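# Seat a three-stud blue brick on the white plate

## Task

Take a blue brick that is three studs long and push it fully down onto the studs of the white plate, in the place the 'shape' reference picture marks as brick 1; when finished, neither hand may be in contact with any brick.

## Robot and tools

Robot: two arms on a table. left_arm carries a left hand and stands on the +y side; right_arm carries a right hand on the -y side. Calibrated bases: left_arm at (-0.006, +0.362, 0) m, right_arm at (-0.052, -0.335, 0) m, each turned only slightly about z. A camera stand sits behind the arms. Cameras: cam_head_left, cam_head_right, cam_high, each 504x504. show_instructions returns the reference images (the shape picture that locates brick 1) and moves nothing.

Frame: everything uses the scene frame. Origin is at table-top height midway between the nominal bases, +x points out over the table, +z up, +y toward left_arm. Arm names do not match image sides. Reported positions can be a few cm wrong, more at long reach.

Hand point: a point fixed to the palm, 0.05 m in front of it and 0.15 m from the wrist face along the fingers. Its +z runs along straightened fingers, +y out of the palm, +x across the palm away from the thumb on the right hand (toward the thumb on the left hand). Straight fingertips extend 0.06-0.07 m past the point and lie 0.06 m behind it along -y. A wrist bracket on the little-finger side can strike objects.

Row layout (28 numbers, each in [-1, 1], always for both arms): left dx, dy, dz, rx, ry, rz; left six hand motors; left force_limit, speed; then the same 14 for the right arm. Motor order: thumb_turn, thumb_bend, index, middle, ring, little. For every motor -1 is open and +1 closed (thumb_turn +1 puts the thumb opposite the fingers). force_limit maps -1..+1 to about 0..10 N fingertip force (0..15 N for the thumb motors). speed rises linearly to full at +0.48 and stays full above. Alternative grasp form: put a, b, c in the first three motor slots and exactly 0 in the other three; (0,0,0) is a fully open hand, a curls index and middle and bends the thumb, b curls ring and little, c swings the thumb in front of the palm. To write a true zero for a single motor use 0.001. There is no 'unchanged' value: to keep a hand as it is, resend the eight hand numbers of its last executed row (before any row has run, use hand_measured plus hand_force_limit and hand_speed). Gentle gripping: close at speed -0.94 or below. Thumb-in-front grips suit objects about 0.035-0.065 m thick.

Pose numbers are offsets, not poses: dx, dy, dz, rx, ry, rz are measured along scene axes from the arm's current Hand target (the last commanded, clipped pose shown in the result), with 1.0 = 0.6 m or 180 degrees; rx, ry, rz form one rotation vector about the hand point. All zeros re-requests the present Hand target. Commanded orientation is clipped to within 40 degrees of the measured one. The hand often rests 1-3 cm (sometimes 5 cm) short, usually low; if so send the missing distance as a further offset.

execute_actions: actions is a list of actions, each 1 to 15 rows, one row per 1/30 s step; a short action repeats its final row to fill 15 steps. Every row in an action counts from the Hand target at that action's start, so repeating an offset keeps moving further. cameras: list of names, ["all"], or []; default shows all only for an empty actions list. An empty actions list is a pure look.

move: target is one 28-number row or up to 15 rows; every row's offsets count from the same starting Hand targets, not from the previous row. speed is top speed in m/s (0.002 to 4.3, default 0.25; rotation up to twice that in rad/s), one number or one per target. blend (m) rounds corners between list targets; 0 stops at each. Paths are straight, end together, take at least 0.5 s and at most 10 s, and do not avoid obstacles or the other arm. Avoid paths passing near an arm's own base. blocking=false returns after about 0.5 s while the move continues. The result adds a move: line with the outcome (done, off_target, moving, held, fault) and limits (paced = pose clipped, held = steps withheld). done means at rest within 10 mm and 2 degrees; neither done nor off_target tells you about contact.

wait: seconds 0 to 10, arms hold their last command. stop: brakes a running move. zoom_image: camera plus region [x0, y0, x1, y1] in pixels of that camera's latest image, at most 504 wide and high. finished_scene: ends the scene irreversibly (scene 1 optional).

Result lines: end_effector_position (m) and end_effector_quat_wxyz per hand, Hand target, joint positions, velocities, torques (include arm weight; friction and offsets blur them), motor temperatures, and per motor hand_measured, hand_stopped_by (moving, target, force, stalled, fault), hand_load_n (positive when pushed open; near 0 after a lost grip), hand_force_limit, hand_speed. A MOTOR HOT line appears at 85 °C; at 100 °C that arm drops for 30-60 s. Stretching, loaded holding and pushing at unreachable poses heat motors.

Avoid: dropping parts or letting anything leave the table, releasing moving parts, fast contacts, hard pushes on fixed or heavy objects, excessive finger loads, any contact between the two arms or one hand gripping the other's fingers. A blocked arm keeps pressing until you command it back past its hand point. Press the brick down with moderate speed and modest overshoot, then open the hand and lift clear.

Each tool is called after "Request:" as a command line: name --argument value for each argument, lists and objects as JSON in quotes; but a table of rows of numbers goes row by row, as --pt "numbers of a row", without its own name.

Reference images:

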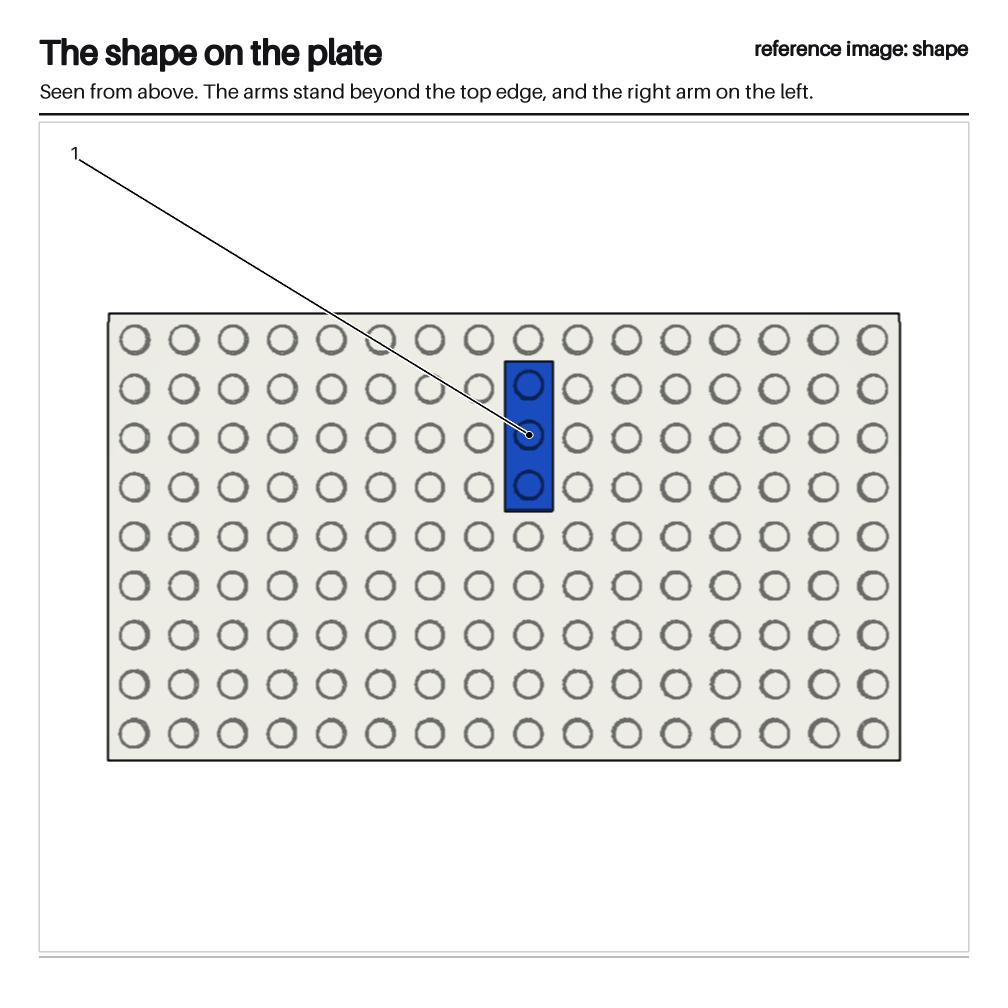

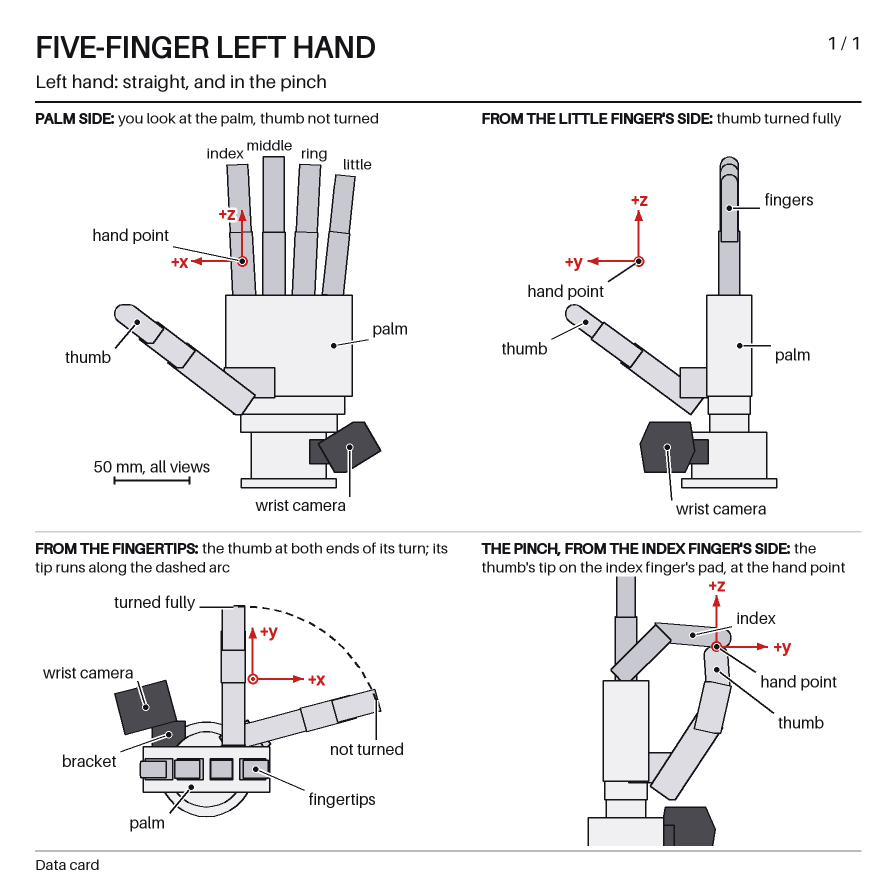

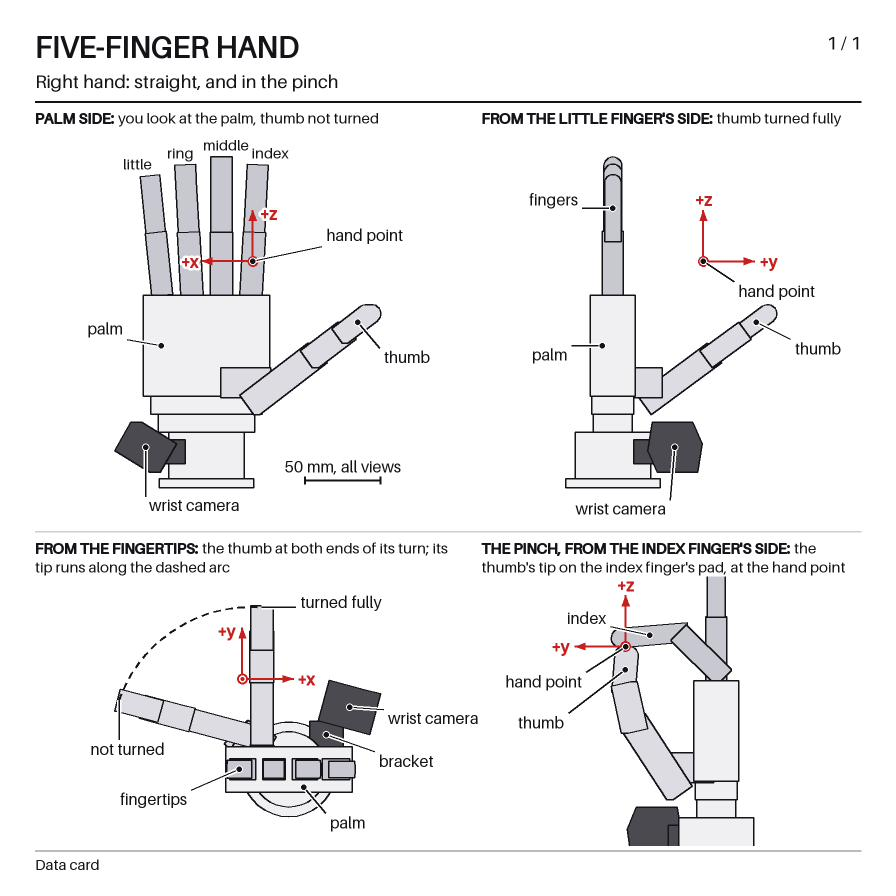

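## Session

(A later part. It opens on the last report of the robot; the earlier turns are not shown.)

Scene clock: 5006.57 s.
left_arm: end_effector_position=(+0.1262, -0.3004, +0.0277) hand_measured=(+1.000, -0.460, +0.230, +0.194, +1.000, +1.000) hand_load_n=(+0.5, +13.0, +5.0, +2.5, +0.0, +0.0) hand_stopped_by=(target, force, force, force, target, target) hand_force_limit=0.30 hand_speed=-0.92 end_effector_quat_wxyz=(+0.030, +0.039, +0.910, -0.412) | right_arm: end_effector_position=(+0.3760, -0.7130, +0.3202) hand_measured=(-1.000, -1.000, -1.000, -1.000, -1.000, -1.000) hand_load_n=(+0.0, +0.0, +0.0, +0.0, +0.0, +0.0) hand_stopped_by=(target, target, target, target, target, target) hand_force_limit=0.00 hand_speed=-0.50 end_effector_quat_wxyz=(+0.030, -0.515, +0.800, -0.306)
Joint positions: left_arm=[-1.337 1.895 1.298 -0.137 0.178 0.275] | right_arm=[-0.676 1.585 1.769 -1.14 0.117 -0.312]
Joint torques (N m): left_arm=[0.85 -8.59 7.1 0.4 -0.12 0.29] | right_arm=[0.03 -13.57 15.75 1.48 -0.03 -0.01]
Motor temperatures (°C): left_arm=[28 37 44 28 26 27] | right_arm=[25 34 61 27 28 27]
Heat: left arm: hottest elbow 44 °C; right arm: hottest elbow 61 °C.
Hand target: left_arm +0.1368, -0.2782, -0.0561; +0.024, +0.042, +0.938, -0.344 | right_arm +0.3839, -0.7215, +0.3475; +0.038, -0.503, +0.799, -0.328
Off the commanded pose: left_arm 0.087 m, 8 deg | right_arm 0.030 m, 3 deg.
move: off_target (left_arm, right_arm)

Request:
move --pt "-0.06 -0.024 0.09 -0.035 0 0 1 -0.32 0.4 0.4 1 1 0.3 -0.92 0 0 0 0 0 0 0 0 0 0 0 0 0 -0.5" --speed 0.06

Scene clock: 5036.53 s.
left_arm: end_effector_position=(+0.1230, -0.3017, +0.0295) hand_measured=(+1.000, -0.460, +0.230, +0.194, +1.000, +1.000) hand_load_n=(-2.0, +12.0, +3.5, +5.5, +0.5, +0.0) hand_stopped_by=(target, force, force, force, target, target) hand_force_limit=0.30 hand_speed=-0.92 end_effector_quat_wxyz=(+0.041, +0.035, +0.908, -0.416) | right_arm: end_effector_position=(+0.3760, -0.7130, +0.3202) hand_measured=(-1.000, -1.000, -1.000, -1.000, -1.000, -1.000) hand_load_n=(+0.0, -0.5, +0.0, +0.0, +0.0, +0.0) hand_stopped_by=(target, target, target, target, target, target) hand_force_limit=0.00 hand_speed=-0.50 end_effector_quat_wxyz=(+0.030, -0.515, +0.800, -0.306)
Joint positions: left_arm=[-1.35 1.887 1.285 -0.115 0.148 0.265] | right_arm=[-0.676 1.585 1.769 -1.14 0.117 -0.312]
Joint torques (N m): left_arm=[-3.14 -14.97 5.97 2.04 0.16 -0.16] | right_arm=[-0.03 -13.51 15.72 1.48 -0.02 -0.02]
Motor temperatures (°C): left_arm=[28 35 42 28 26 27] | right_arm=[25 34 61 27 28 27]
Heat: left arm: hottest elbow 42 °C; right arm: hottest elbow 61 °C.
Hand target: left_arm +0.1008, -0.2925, -0.0022; +0.026, +0.040, +0.917, -0.395 | right_arm +0.3839, -0.7215, +0.3475; +0.038, -0.503, +0.799, -0.328
Off the commanded pose: left_arm 0.040 m, 3 deg | right_arm 0.030 m, 3 deg.
move: off_target (left_arm, right_arm)

Request:
wait --seconds 0.1 --cameras '["cam_head_left", "cam_head_right", "cam_high"]'

Request:
zoom_image --camera "cam_head_right" --region '[390, 358, 416, 390]'

Request:
zoom_image --camera "cam_head_left" --region '[380, 348, 406, 380]'

Request:
zoom_image --camera "cam_high" --region '[195, 158, 219, 182]'

Scene clock: 5041.50 s.
left_arm: end_effector_position=(+0.1231, -0.3018, +0.0296) hand_measured=(+1.000, -0.460, +0.230, +0.194, +1.000, +1.000) hand_load_n=(-2.0, +12.0, +4.0, +5.5, +0.0, +0.0) hand_stopped_by=(target, force, force, force, target, target) hand_force_limit=0.30 hand_speed=-0.92 end_effector_quat_wxyz=(+0.041, +0.035, +0.908, -0.417) | right_arm: end_effector_position=(+0.3760, -0.7130, +0.3202) hand_measured=(-1.000, -1.000, -1.000, -1.000, -1.000, -1.000) hand_load_n=(+0.0, +0.5, +0.0, +0.0, +0.0, +0.0) hand_stopped_by=(target, target, target, target, target, target) hand_force_limit=0.00 hand_speed=-0.50 end_effector_quat_wxyz=(+0.030, -0.515, +0.800, -0.306)
Joint positions: left_arm=[-1.35 1.887 1.285 -0.115 0.148 0.265] | right_arm=[-0.676 1.585 1.769 -1.14 0.117 -0.312]
Joint torques (N m): left_arm=[-3.14 -15.09 5.93 2.1 0.15 -0.15] | right_arm=[0.21 -13.68 15.79 1.58 -0.03 0.02]
Motor temperatures (°C): left_arm=[28 35 42 28 26 27] | right_arm=[25 34 61 27 28 27]
Heat: left arm: hottest elbow 42 °C; right arm: hottest elbow 61 °C.
Hand target: left_arm +0.1009, -0.2925, -0.0022; +0.026, +0.040, +0.917, -0.395 | right_arm +0.3839, -0.7215, +0.3475; +0.038, -0.503, +0.799, -0.328
Off the commanded pose: left_arm 0.040 m, 3 deg | right_arm 0.030 m, 3 deg.
wait: 0.10 s; at rest from the start

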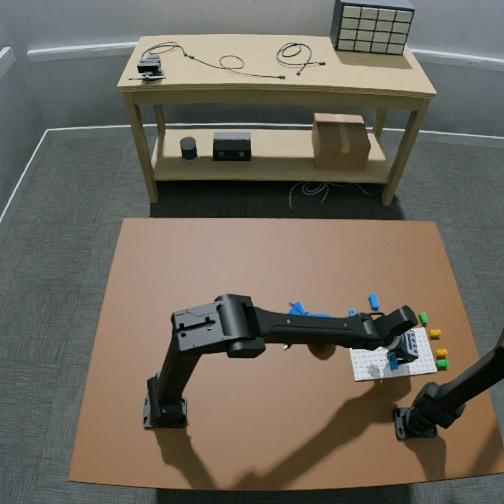

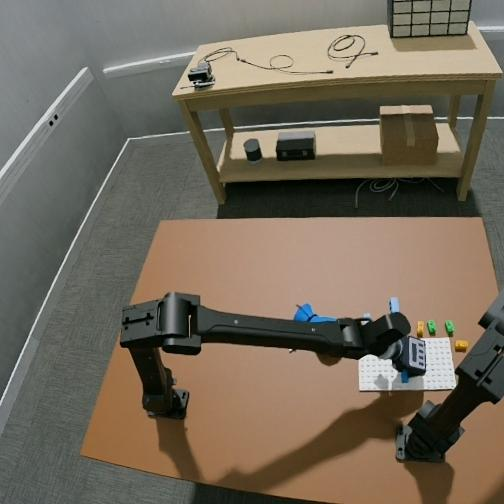

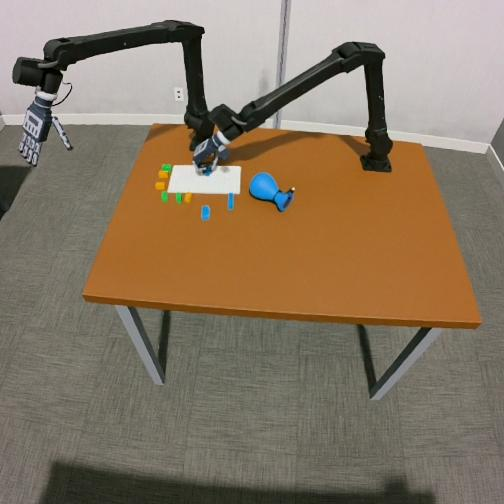

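Scaled by 15.750.

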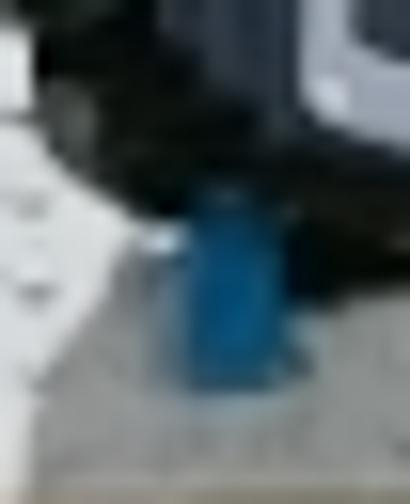

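Scaled by 15.750.

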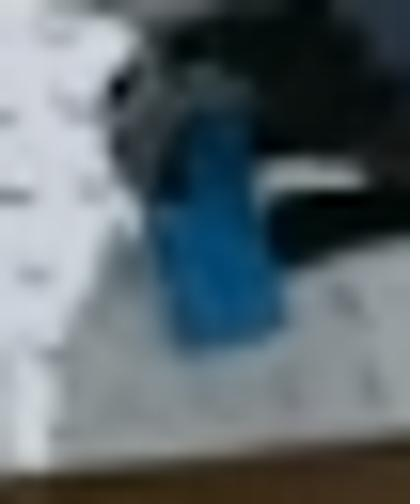

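Scaled by 21.000.

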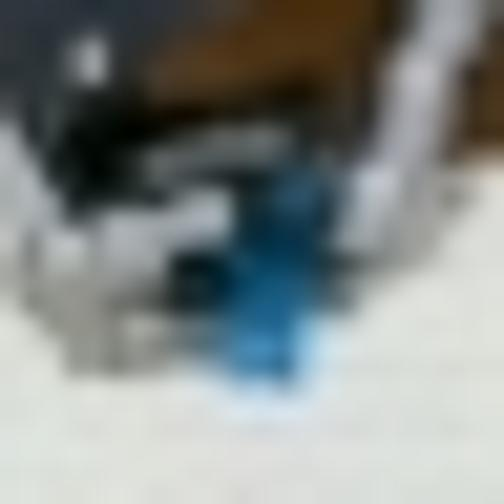

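Request:
move --pt "0.03 -0.016 0.045 -0.03 0 0 1 -0.32 0.4 0.4 1 1 0.3 -0.92 0 0 0 0 0 0 0 0 0 0 0 0 0 -0.5" --speed 0.06

Scene clock: 5048.47 s.
left_arm: end_effector_position=(+0.1228, -0.3019, +0.0317) hand_measured=(+1.000, -0.460, +0.230, +0.194, +1.000, +1.000) hand_load_n=(-1.0, +12.0, +4.0, +4.0, +0.0, +0.0) hand_stopped_by=(target, force, force, force, target, target) hand_force_limit=0.30 hand_speed=-0.92 end_effector_quat_wxyz=(+0.034, +0.039, +0.899, -0.435) | right_arm: end_effector_position=(+0.3760, -0.7130, +0.3202) hand_measured=(-1.000, -1.000, -1.000, -1.000, -1.000, -1.000) hand_load_n=(+0.0, +0.0, +0.0, +0.0, +0.0, +0.0) hand_stopped_by=(target, target, target, target, target, target) hand_force_limit=0.00 hand_speed=-0.50 end_effector_quat_wxyz=(+0.030, -0.515, +0.800, -0.306)
Joint positions: left_arm=[-1.341 1.878 1.256 -0.058 0.181 0.265] | right_arm=[-0.676 1.585 1.769 -1.14 0.117 -0.312]
Joint torques (N m): left_arm=[-0.97 -16.67 7.05 2.88 0.44 -0.12] | right_arm=[0.21 -13.16 15.71 1.42 -0.06 0]
Motor temperatures (°C): left_arm=[28 35 42 28 26 27] | right_arm=[25 34 61 27 28 27]
Heat: left arm: hottest elbow 42 °C; right arm: hottest elbow 61 °C.
Hand target: left_arm +0.1188, -0.3021, +0.0249; +0.028, +0.039, +0.898, -0.438 | right_arm +0.3839, -0.7215, +0.3475; +0.038, -0.503, +0.799, -0.328
Off the commanded pose: left_arm 0.008 m, 1 deg | right_arm 0.030 m, 3 deg.
move: off_target (right_arm)

Request:
move --pt "0.0 0.02 -0.06 0.03 0 0 1 -0.32 0.4 0.4 1 1 0.3 -0.92 0 0 0 0 0 0 0 0 0 0 0 0 0 -0.5" --pt "0.0 0.044 -0.14 0.065 0 0 1 -0.32 0.4 0.4 1 1 0.3 -0.92 0 0 0 0 0 0 0 0 0 0 0 0 0 -0.5" --pt "0.0 0.06 -0.2 0.09 0 0 1 -0.32 0.4 0.4 1 1 0.3 -0.92 0 0 0 0 0 0 0 0 0 0 0 0 0 -0.5" --speed 0.08 --blend '[0.01, 0.01, 0]' --cameras '["cam_head_left", "cam_head_right", "cam_high"]'

Request:
zoom_image --camera "cam_head_right" --region '[390, 358, 416, 390]'

Request:
zoom_image --camera "cam_head_left" --region '[380, 348, 406, 380]'

Request:
zoom_image --camera "cam_high" --region '[195, 158, 219, 182]'

Scene clock: 5061.47 s.
left_arm: end_effector_position=(+0.1265, -0.3002, +0.0260) hand_measured=(+1.000, -0.460, +0.230, +0.194, +1.000, +1.000) hand_load_n=(+0.0, +13.5, +1.5, +2.0, +0.5, +0.0) hand_stopped_by=(target, force, force, force, target, target) hand_force_limit=0.30 hand_speed=-0.92 end_effector_quat_wxyz=(+0.037, +0.032, +0.913, -0.405) | right_arm: end_effector_position=(+0.3760, -0.7130, +0.3202) hand_measured=(-1.000, -1.000, -1.000, -1.000, -1.000, -1.000) hand_load_n=(+0.0, +0.0, -0.5, +0.0, +0.0, +0.0) hand_stopped_by=(target, target, target, target, target, target) hand_force_limit=0.00 hand_speed=-0.50 end_effector_quat_wxyz=(+0.030, -0.515, +0.800, -0.306)
Joint positions: left_arm=[-1.343 1.898 1.303 -0.149 0.153 0.265] | right_arm=[-0.676 1.585 1.769 -1.14 0.117 -0.312]
Joint torques (N m): left_arm=[-1.26 -5.71 5.23 0.03 -0.46 0.31] | right_arm=[0.38 -13.63 15.68 1.48 -0.02 0]
Motor temperatures (°C): left_arm=[28 35 42 28 26 27] | right_arm=[25 34 61 27 28 27]
Heat: left arm: hottest elbow 42 °C; right arm: hottest elbow 61 °C.
Hand target: left_arm +0.1188, -0.2662, -0.0951; +0.022, +0.043, +0.950, -0.307 | right_arm +0.3839, -0.7215, +0.3475; +0.038, -0.503, +0.799, -0.328
Off the commanded pose: left_arm 0.126 m, 12 deg | right_arm 0.030 m, 3 deg.
move: off_target (left_arm, right_arm)

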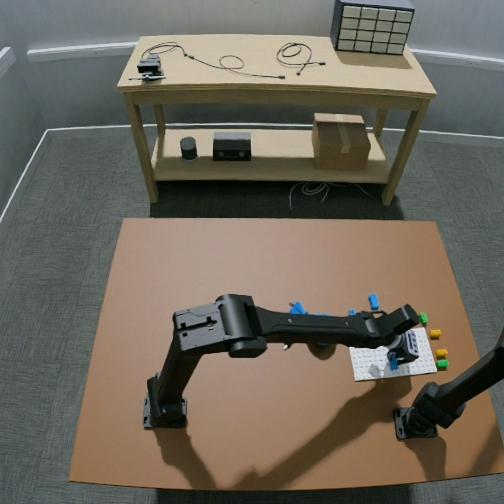

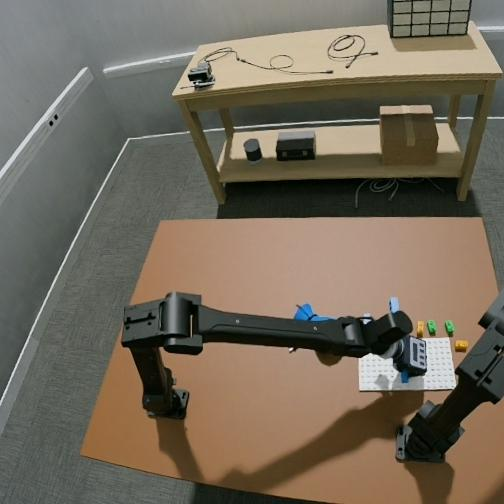

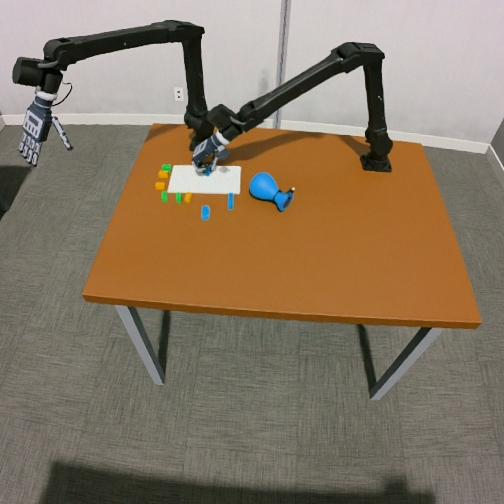

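Scaled by 15.750.

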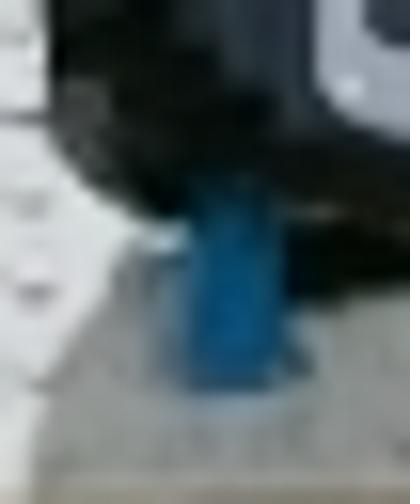

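Scaled by 15.750.

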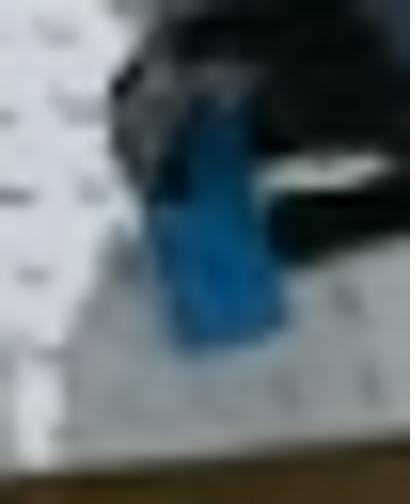

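Scaled by 21.000.

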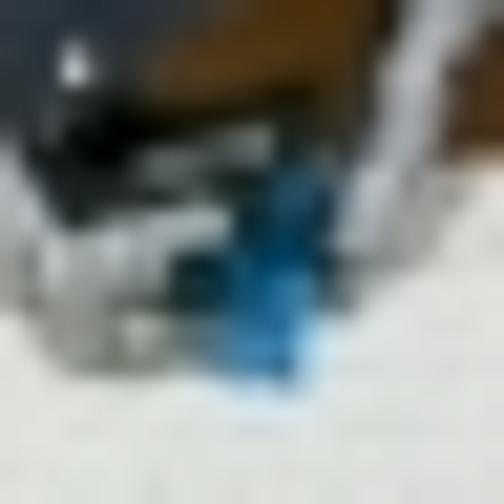

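Request:
move --pt "0.0 -0.03 0.1 -0.045 0 0 1 -0.32 0.4 0.4 1 1 0.3 -0.92 0 0 0 0 0 0 0 0 0 0 0 0 0 -0.5" --pt "0.0 -0.06 0.2 -0.09 0 0 1 -0.32 0.4 0.4 1 1 0.3 -0.92 0 0 0 0 0 0 0 0 0 0 0 0 0 -0.5" --speed 0.1 --blend '[0.01, 0]'

Scene clock: 5072.97 s.
left_arm: end_effector_position=(+0.1229, -0.3020, +0.0319) hand_measured=(+1.000, -0.460, +0.230, +0.194, +1.000, +1.000) hand_load_n=(+0.0, +12.0, +4.0, +4.5, +0.5, +0.0) hand_stopped_by=(target, force, force, force, target, target) hand_force_limit=0.30 hand_speed=-0.92 end_effector_quat_wxyz=(+0.034, +0.040, +0.899, -0.436) | right_arm: end_effector_position=(+0.3760, -0.7130, +0.3202) hand_measured=(-1.000, -1.000, -1.000, -1.000, -1.000, -1.000) hand_load_n=(+0.0, +0.0, +0.0, -0.5, +0.0, -0.5) hand_stopped_by=(target, target, target, target, target, target) hand_force_limit=0.00 hand_speed=-0.50 end_effector_quat_wxyz=(+0.030, -0.515, +0.800, -0.306)
Joint positions: left_arm=[-1.341 1.878 1.257 -0.058 0.181 0.266] | right_arm=[-0.676 1.585 1.769 -1.14 0.117 -0.312]
Joint torques (N m): left_arm=[-0.97 -16.73 7.1 2.95 0.44 -0.13] | right_arm=[0.09 -13.22 15.8 1.52 -0.03 -0.04]
Motor temperatures (°C): left_arm=[28 34 41 28 26 27] | right_arm=[25 34 61 27 28 27]
Heat: left arm: hottest elbow 41 °C; right arm: hottest elbow 61 °C.
Hand target: left_arm +0.1188, -0.3022, +0.0251; +0.028, +0.039, +0.897, -0.438 | right_arm +0.3839, -0.7215, +0.3475; +0.038, -0.503, +0.799, -0.328
Off the commanded pose: left_arm 0.008 m, 1 deg | right_arm 0.030 m, 3 deg.
move: off_target (right_arm)

Request:
move --target '[0.0, -0.01, 0.07, 0, 0, 0, 1, -0.32, 0.4, 0.4, 1, 1, 0.3, -0.92, 0,0,0,0,0,0, 0,0,0,0,0,0, 0,-0.5]' --speed 0.05 --cameras '["cam_head_left", "cam_head_right", "cam_high"]'

Request:
zoom_image --camera "cam_head_right" --region '[390, 358, 416, 390]'

Request:
zoom_image --camera "cam_high" --region '[195, 158, 219, 182]'

Scene clock: 5078.97 s.
left_arm: end_effector_position=(+0.1189, -0.2905, +0.0373) hand_measured=(+1.000, -0.456, +0.230, +0.194, +1.000, +1.000) hand_load_n=(+0.0, +0.5, +0.0, +0.0, +0.0, +0.0) hand_stopped_by=(target, force, force, force, target, target) hand_force_limit=0.30 hand_speed=-0.92 end_effector_quat_wxyz=(+0.026, +0.039, +0.907, -0.419) | right_arm: end_effector_position=(+0.3760, -0.7130, +0.3202) hand_measured=(-1.000, -1.000, -1.000, -1.000, -1.000, -1.000) hand_load_n=(+0.0, +0.0, +0.0, +0.0, +0.0, +0.0) hand_stopped_by=(target, target, target, target, target, target) hand_force_limit=0.00 hand_speed=-0.50 end_effector_quat_wxyz=(+0.030, -0.515, +0.800, -0.306)
Joint positions: left_arm=[-1.341 1.854 1.256 -0.122 0.185 0.266] | right_arm=[-0.676 1.585 1.769 -1.14 0.117 -0.312]
Joint torques (N m): left_arm=[-1.2 -18.84 10.97 1.1 0.21 -0.14] | right_arm=[0.15 -13.45 15.6 1.58 -0.03 -0.01]
Motor temperatures (°C): left_arm=[28 34 42 28 26 27] | right_arm=[25 34 61 27 28 27]
Heat: left arm: hottest elbow 42 °C; right arm: hottest elbow 61 °C.
Hand target: left_arm +0.1189, -0.3081, +0.0668; +0.028, +0.039, +0.898, -0.438 | right_arm +0.3839, -0.7215, +0.3475; +0.038, -0.503, +0.799, -0.328
Off the commanded pose: left_arm 0.035 m, 3 deg | right_arm 0.030 m, 3 deg.
move: off_target (left_arm, right_arm)

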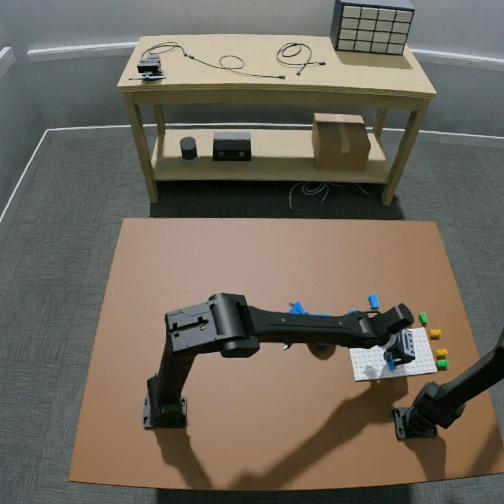

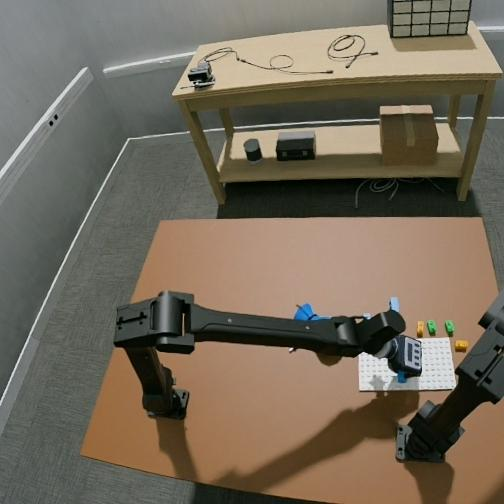

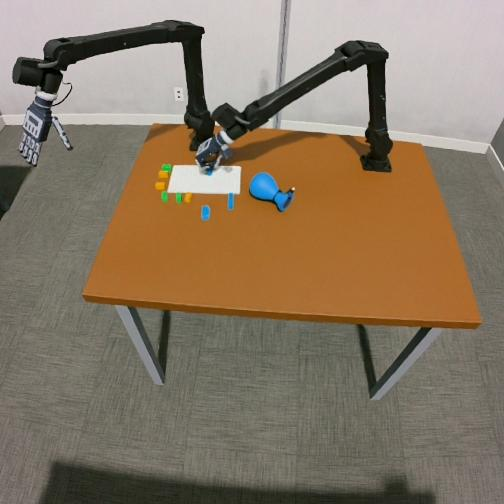

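Scaled by 15.750.

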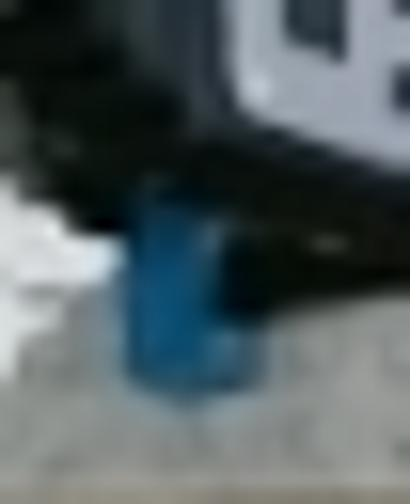

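Scaled by 21.000.

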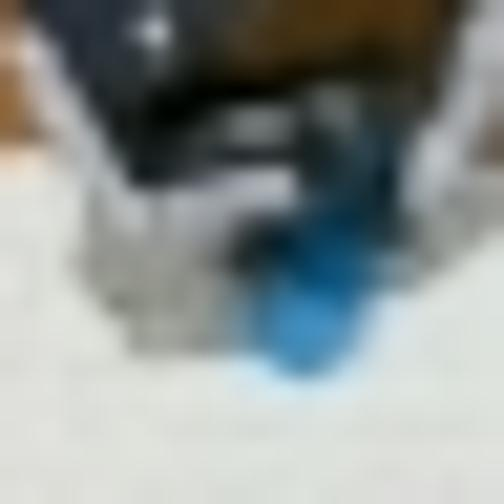

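Request:
zoom_image --camera "cam_head_left" --region '[375, 342, 415, 382]'

Request:
zoom_image --camera "cam_head_right" --region '[388, 362, 414, 388]'

Request:
zoom_image --camera "cam_high" --region '[198, 160, 220, 182]'

Scaled by 12.600.

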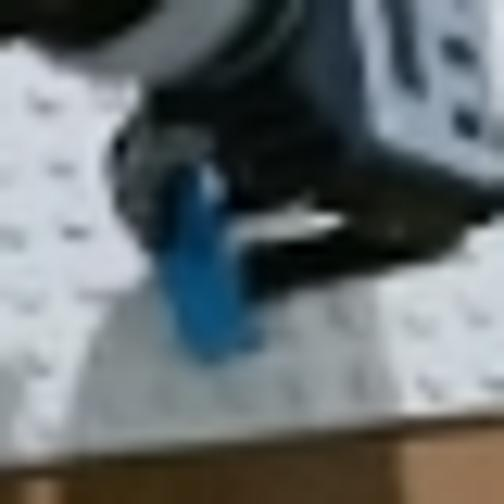

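Scaled by 19.385.

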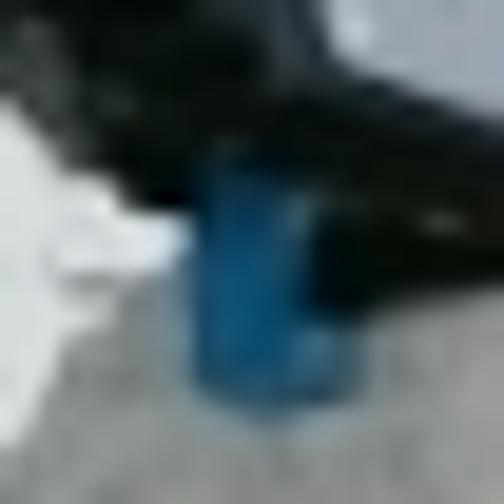

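Scaled by 22.909.

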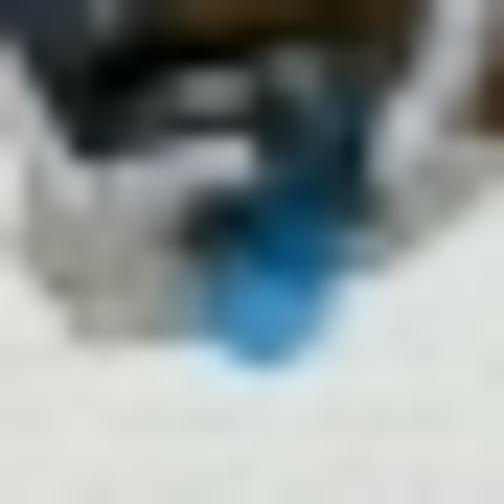

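Request:
move --target '[0.0, 0.006, -0.06, 0, 0, 0, 1, -0.456, 0.2, 0.15, 1, 1, 0.3, -0.92, 0,0,0,0,0,0, 0,0,0,0,0,0, 0,-0.5]' --speed 0.04 --cameras '["cam_head_left", "cam_head_right", "cam_high"]'

Request:
zoom_image --camera "cam_head_left" --region '[375, 342, 415, 382]'

Request:
zoom_image --camera "cam_head_right" --region '[388, 362, 414, 388]'

Request:
zoom_image --camera "cam_high" --region '[198, 160, 220, 182]'

Scene clock: 5104.80 s.
left_arm: end_effector_position=(+0.1213, -0.3010, +0.0416) hand_measured=(+1.000, -0.456, +0.200, +0.150, +1.000, +1.000) hand_load_n=(+0.0, +0.0, +0.0, +0.0, +0.5, +0.0) hand_stopped_by=(target, target, target, target, target, target) hand_force_limit=0.30 hand_speed=-0.92 end_effector_quat_wxyz=(+0.032, +0.041, +0.897, -0.439) | right_arm: end_effector_position=(+0.3760, -0.7130, +0.3202) hand_measured=(-1.000, -1.000, -1.000, -1.000, -1.000, -1.000) hand_load_n=(+0.0, +0.0, +0.0, +0.0, +0.0, +0.0) hand_stopped_by=(target, target, target, target, target, target) hand_force_limit=0.00 hand_speed=-0.50 end_effector_quat_wxyz=(+0.030, -0.515, +0.800, -0.306)
Joint positions: left_arm=[-1.341 1.86 1.256 -0.07 0.187 0.266] | right_arm=[-0.676 1.585 1.769 -1.14 0.117 -0.312]
Joint torques (N m): left_arm=[-1.08 -15.38 8.01 2.66 0.17 -0.13] | right_arm=[-0.03 -13.33 15.72 1.47 0 -0.02]
Motor temperatures (°C): left_arm=[28 34 46 28 26 27] | right_arm=[25 34 61 27 28 27]
Heat: left arm: hottest elbow 46 °C; right arm: hottest elbow 61 °C.
Hand target: left_arm +0.1188, -0.3045, +0.0307; +0.028, +0.039, +0.898, -0.438 | right_arm +0.3839, -0.7215, +0.3475; +0.038, -0.503, +0.799, -0.328
Off the commanded pose: left_arm 0.012 m, 0 deg | right_arm 0.030 m, 3 deg.
move: off_target (left_arm, right_arm)

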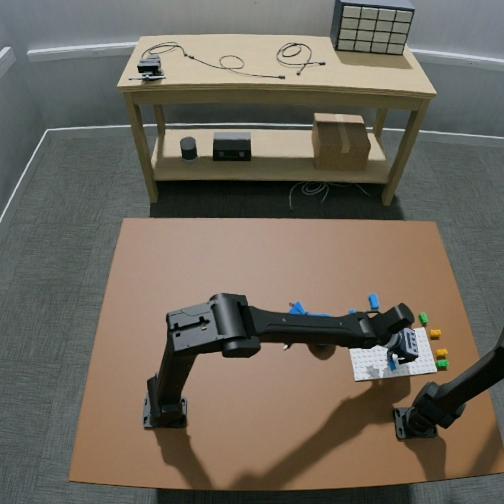

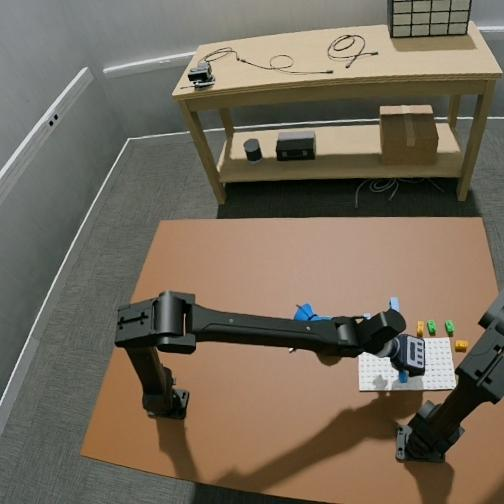

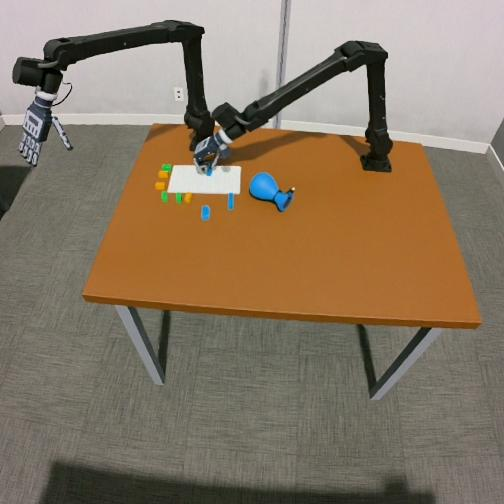

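Scaled by 12.600.

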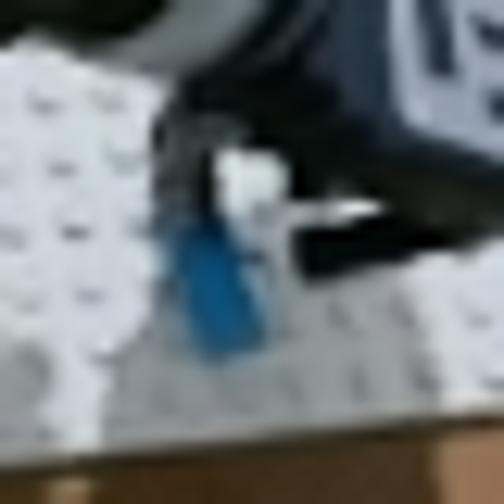

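Scaled by 19.385.

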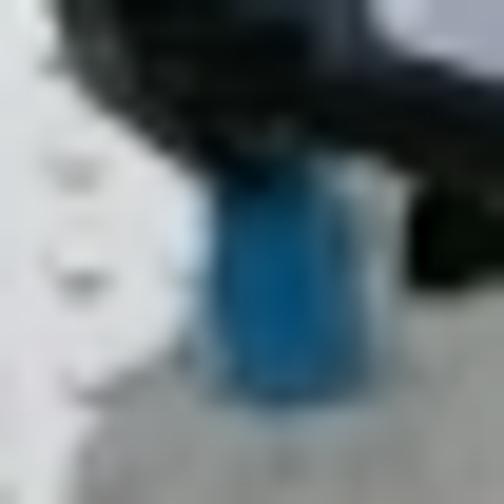

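Scaled by 22.909.

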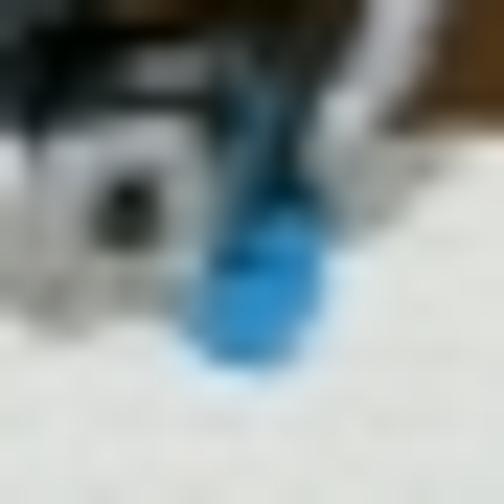

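Request:
execute_actions --actions '[]' --cameras '["all"]'

Request:
zoom_image --camera "cam_head_right" --region '[384, 350, 424, 390]'

Request:
zoom_image --camera "cam_head_left" --region '[370, 340, 420, 390]'

Request:
zoom_image --camera "cam_high" --region '[180, 150, 240, 210]'

Scene clock: 5131.40 s.
left_arm: end_effector_position=(+0.1213, -0.3010, +0.0416) hand_measured=(+1.000, -0.456, +0.200, +0.150, +1.000, +1.000) hand_load_n=(+0.0, -0.5, +0.0, +0.0, +0.0, +0.0) hand_stopped_by=(target, target, target, target, target, target) hand_force_limit=0.30 hand_speed=-0.92 end_effector_quat_wxyz=(+0.032, +0.041, +0.897, -0.439) | right_arm: end_effector_position=(+0.3760, -0.7130, +0.3202) hand_measured=(-1.000, -1.000, -1.000, -1.000, -1.000, -1.000) hand_load_n=(+0.0, +0.0, +0.0, +0.0, +0.0, +0.0) hand_stopped_by=(target, target, target, target, target, target) hand_force_limit=0.00 hand_speed=-0.50 end_effector_quat_wxyz=(+0.030, -0.515, +0.800, -0.306)
Joint positions: left_arm=[-1.341 1.86 1.256 -0.07 0.187 0.266] | right_arm=[-0.676 1.585 1.769 -1.14 0.117 -0.312]
Joint velocities: within noise
Joint torques (N m): left_arm=[-1.08 -15.38 7.99 2.66 0.17 -0.13] | right_arm=[0.09 -13.33 15.69 1.5 -0.02 -0.04]
Motor temperatures (°C): left_arm=[28 36 45 28 26 27] | right_arm=[25 34 61 27 28 27]
Heat: left arm: hottest elbow 45 °C; right arm: hottest elbow 61 °C.
Hand target: left_arm +0.1188, -0.3045, +0.0307; +0.028, +0.039, +0.898, -0.438 | right_arm +0.3839, -0.7215, +0.3475; +0.038, -0.503, +0.799, -0.328
Off the commanded pose: left_arm 0.012 m, 0 deg | right_arm 0.030 m, 3 deg.

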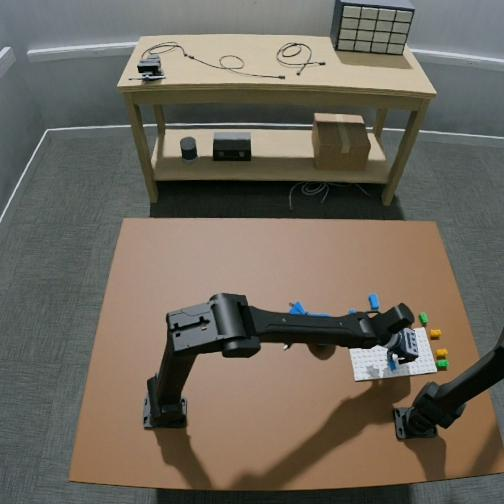

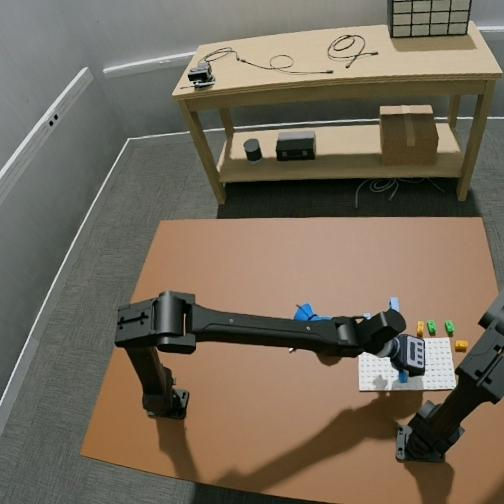

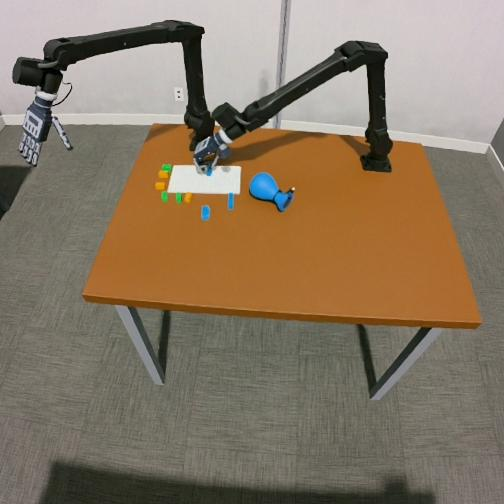

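Scaled by 12.600.

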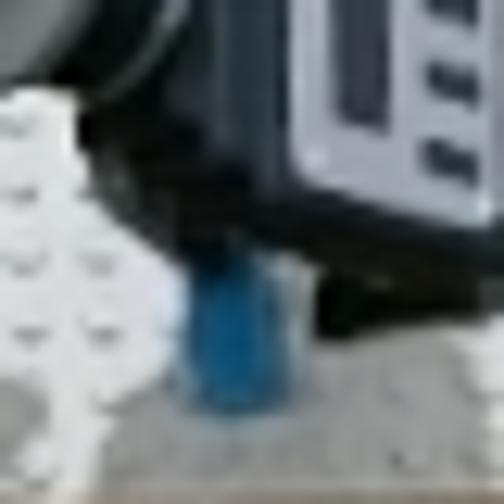

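Scaled by 10.080.

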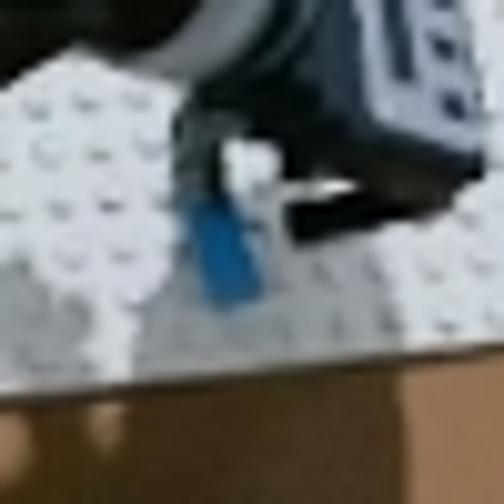

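Scaled by 8.400.

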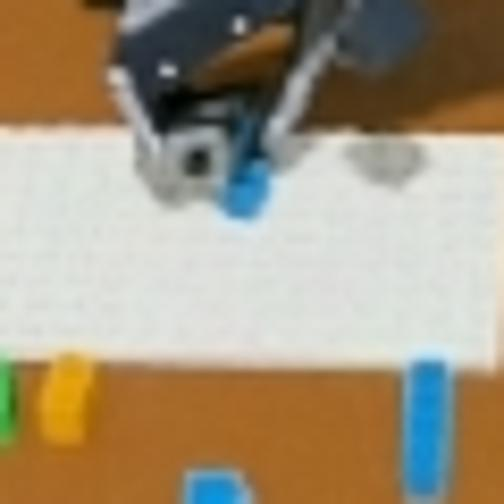

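Request:
zoom_image --camera "cam_head_right" --region '[392, 364, 414, 386]'

Request:
zoom_image --camera "cam_head_left" --region '[382, 352, 404, 374]'

Request:
zoom_image --camera "cam_high" --region '[195, 158, 219, 182]'

Scaled by 22.909.

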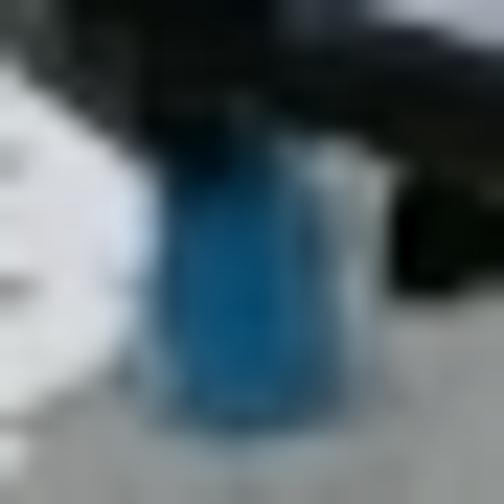

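Scaled by 22.909.

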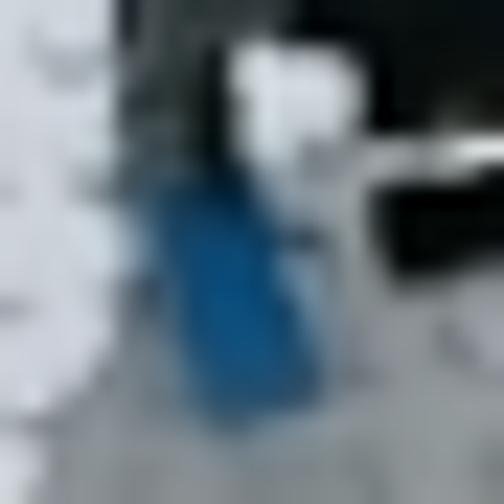

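Scaled by 21.000.

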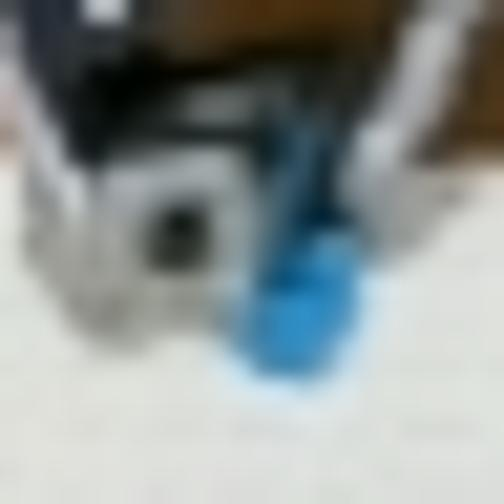

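Request:
execute_actions --actions '[[[0,0,0,0,0,0,1,-0.7,-0.15,-0.2,1,1,0.3,-0.6,0,0,0,0,0,0,0,0,0,0,0,0,0,-0.5]],[[0,-0.025,0.07,0,0,0,1,-0.7,-0.15,-0.2,1,1,0.3,-0.6,0,0,0,0,0,0,0,0,0,0,0,0,0,-0.5]]]' --cameras '["all"]'

Request:
zoom_image --camera "cam_head_right" --region '[392, 364, 414, 386]'

Request:
zoom_image --camera "cam_head_left" --region '[382, 352, 404, 374]'

Request:
zoom_image --camera "cam_high" --region '[195, 158, 219, 182]'

Scene clock: 5149.97 s.
left_arm: end_effector_position=(+0.1198, -0.2954, +0.0399) hand_measured=(+1.000, -0.700, -0.150, -0.200, +1.000, +1.000) hand_load_n=(+0.0, -0.5, +0.0, +0.0, +0.0, +0.0) hand_stopped_by=(target, target, target, target, target, target) hand_force_limit=0.30 hand_speed=-0.60 end_effector_quat_wxyz=(+0.024, +0.038, +0.909, -0.414) | right_arm: end_effector_position=(+0.3760, -0.7130, +0.3202) hand_measured=(-1.000, -1.000, -1.000, -1.000, -1.000, -1.000) hand_load_n=(+0.0, +0.0, +0.0, +0.0, +0.0, +0.0) hand_stopped_by=(target, target, target, target, target, target) hand_force_limit=0.00 hand_speed=-0.50 end_effector_quat_wxyz=(+0.030, -0.515, +0.800, -0.306)
Joint positions: left_arm=[-1.341 1.864 1.285 -0.151 0.187 0.264] | right_arm=[-0.676 1.585 1.769 -1.14 0.117 -0.312]
Joint torques (N m): left_arm=[-1.61 -18.67 11.97 1.25 0.03 -0.16] | right_arm=[0.67 -13.63 15.71 1.46 -0.05 -0.01]
Motor temperatures (°C): left_arm=[28 36 45 28 26 27] | right_arm=[25 34 61 27 28 27]
Heat: left arm: hottest elbow 45 °C; right arm: hottest elbow 61 °C.
Hand target: left_arm +0.1188, -0.3196, +0.0730; +0.028, +0.039, +0.898, -0.438 | right_arm +0.3839, -0.7215, +0.3475; +0.038, -0.503, +0.799, -0.328
Off the commanded pose: left_arm 0.041 m, 3 deg | right_arm 0.030 m, 3 deg.

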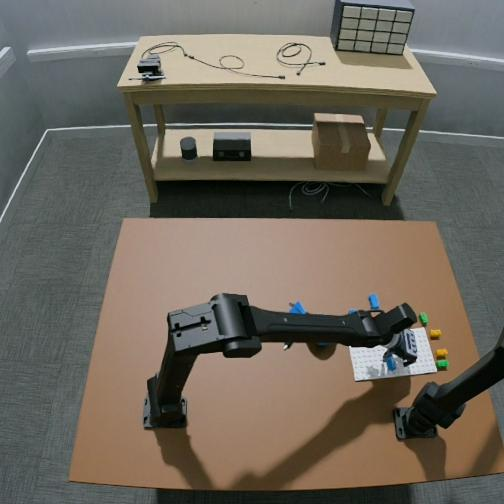

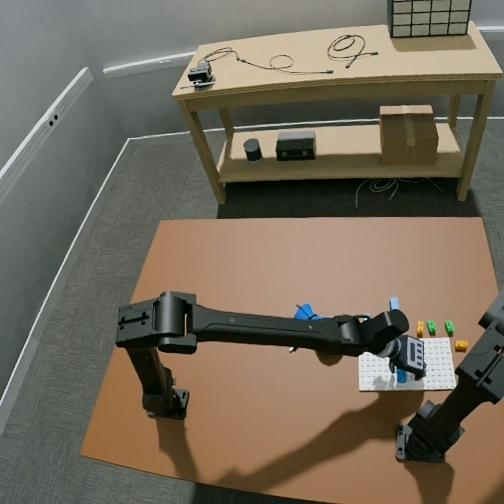

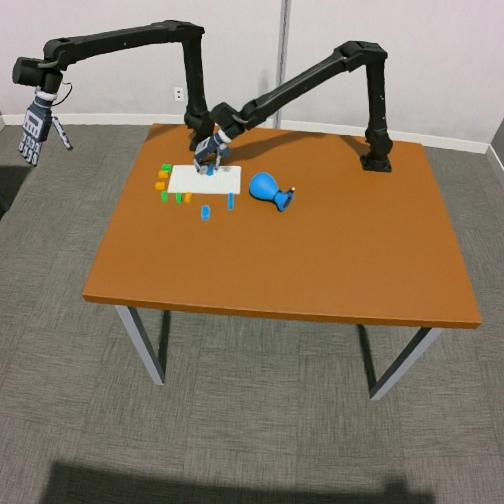

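Scaled by 22.909.

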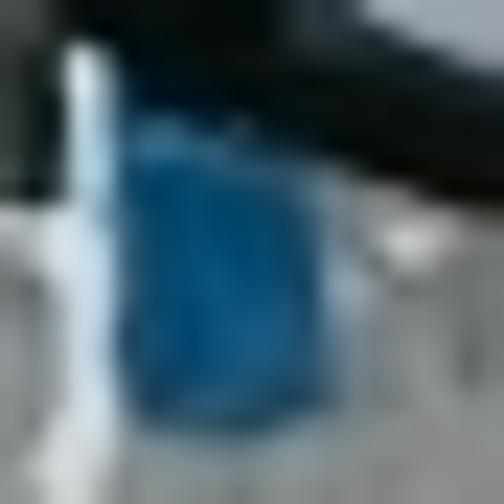

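Scaled by 22.909.

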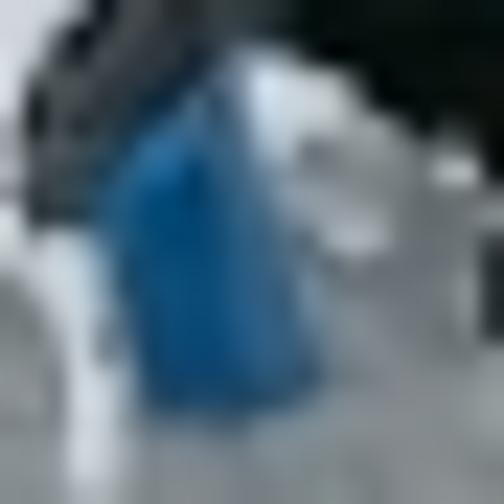

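Scaled by 21.000.

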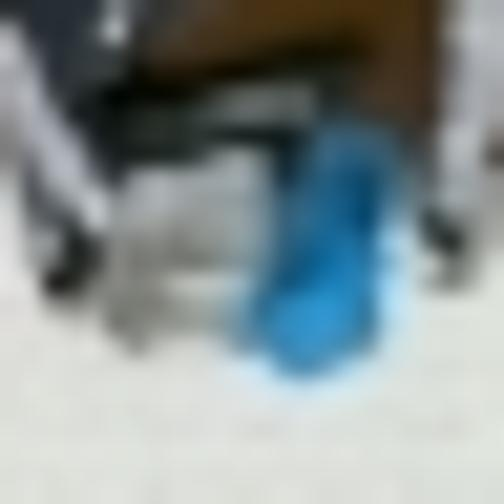

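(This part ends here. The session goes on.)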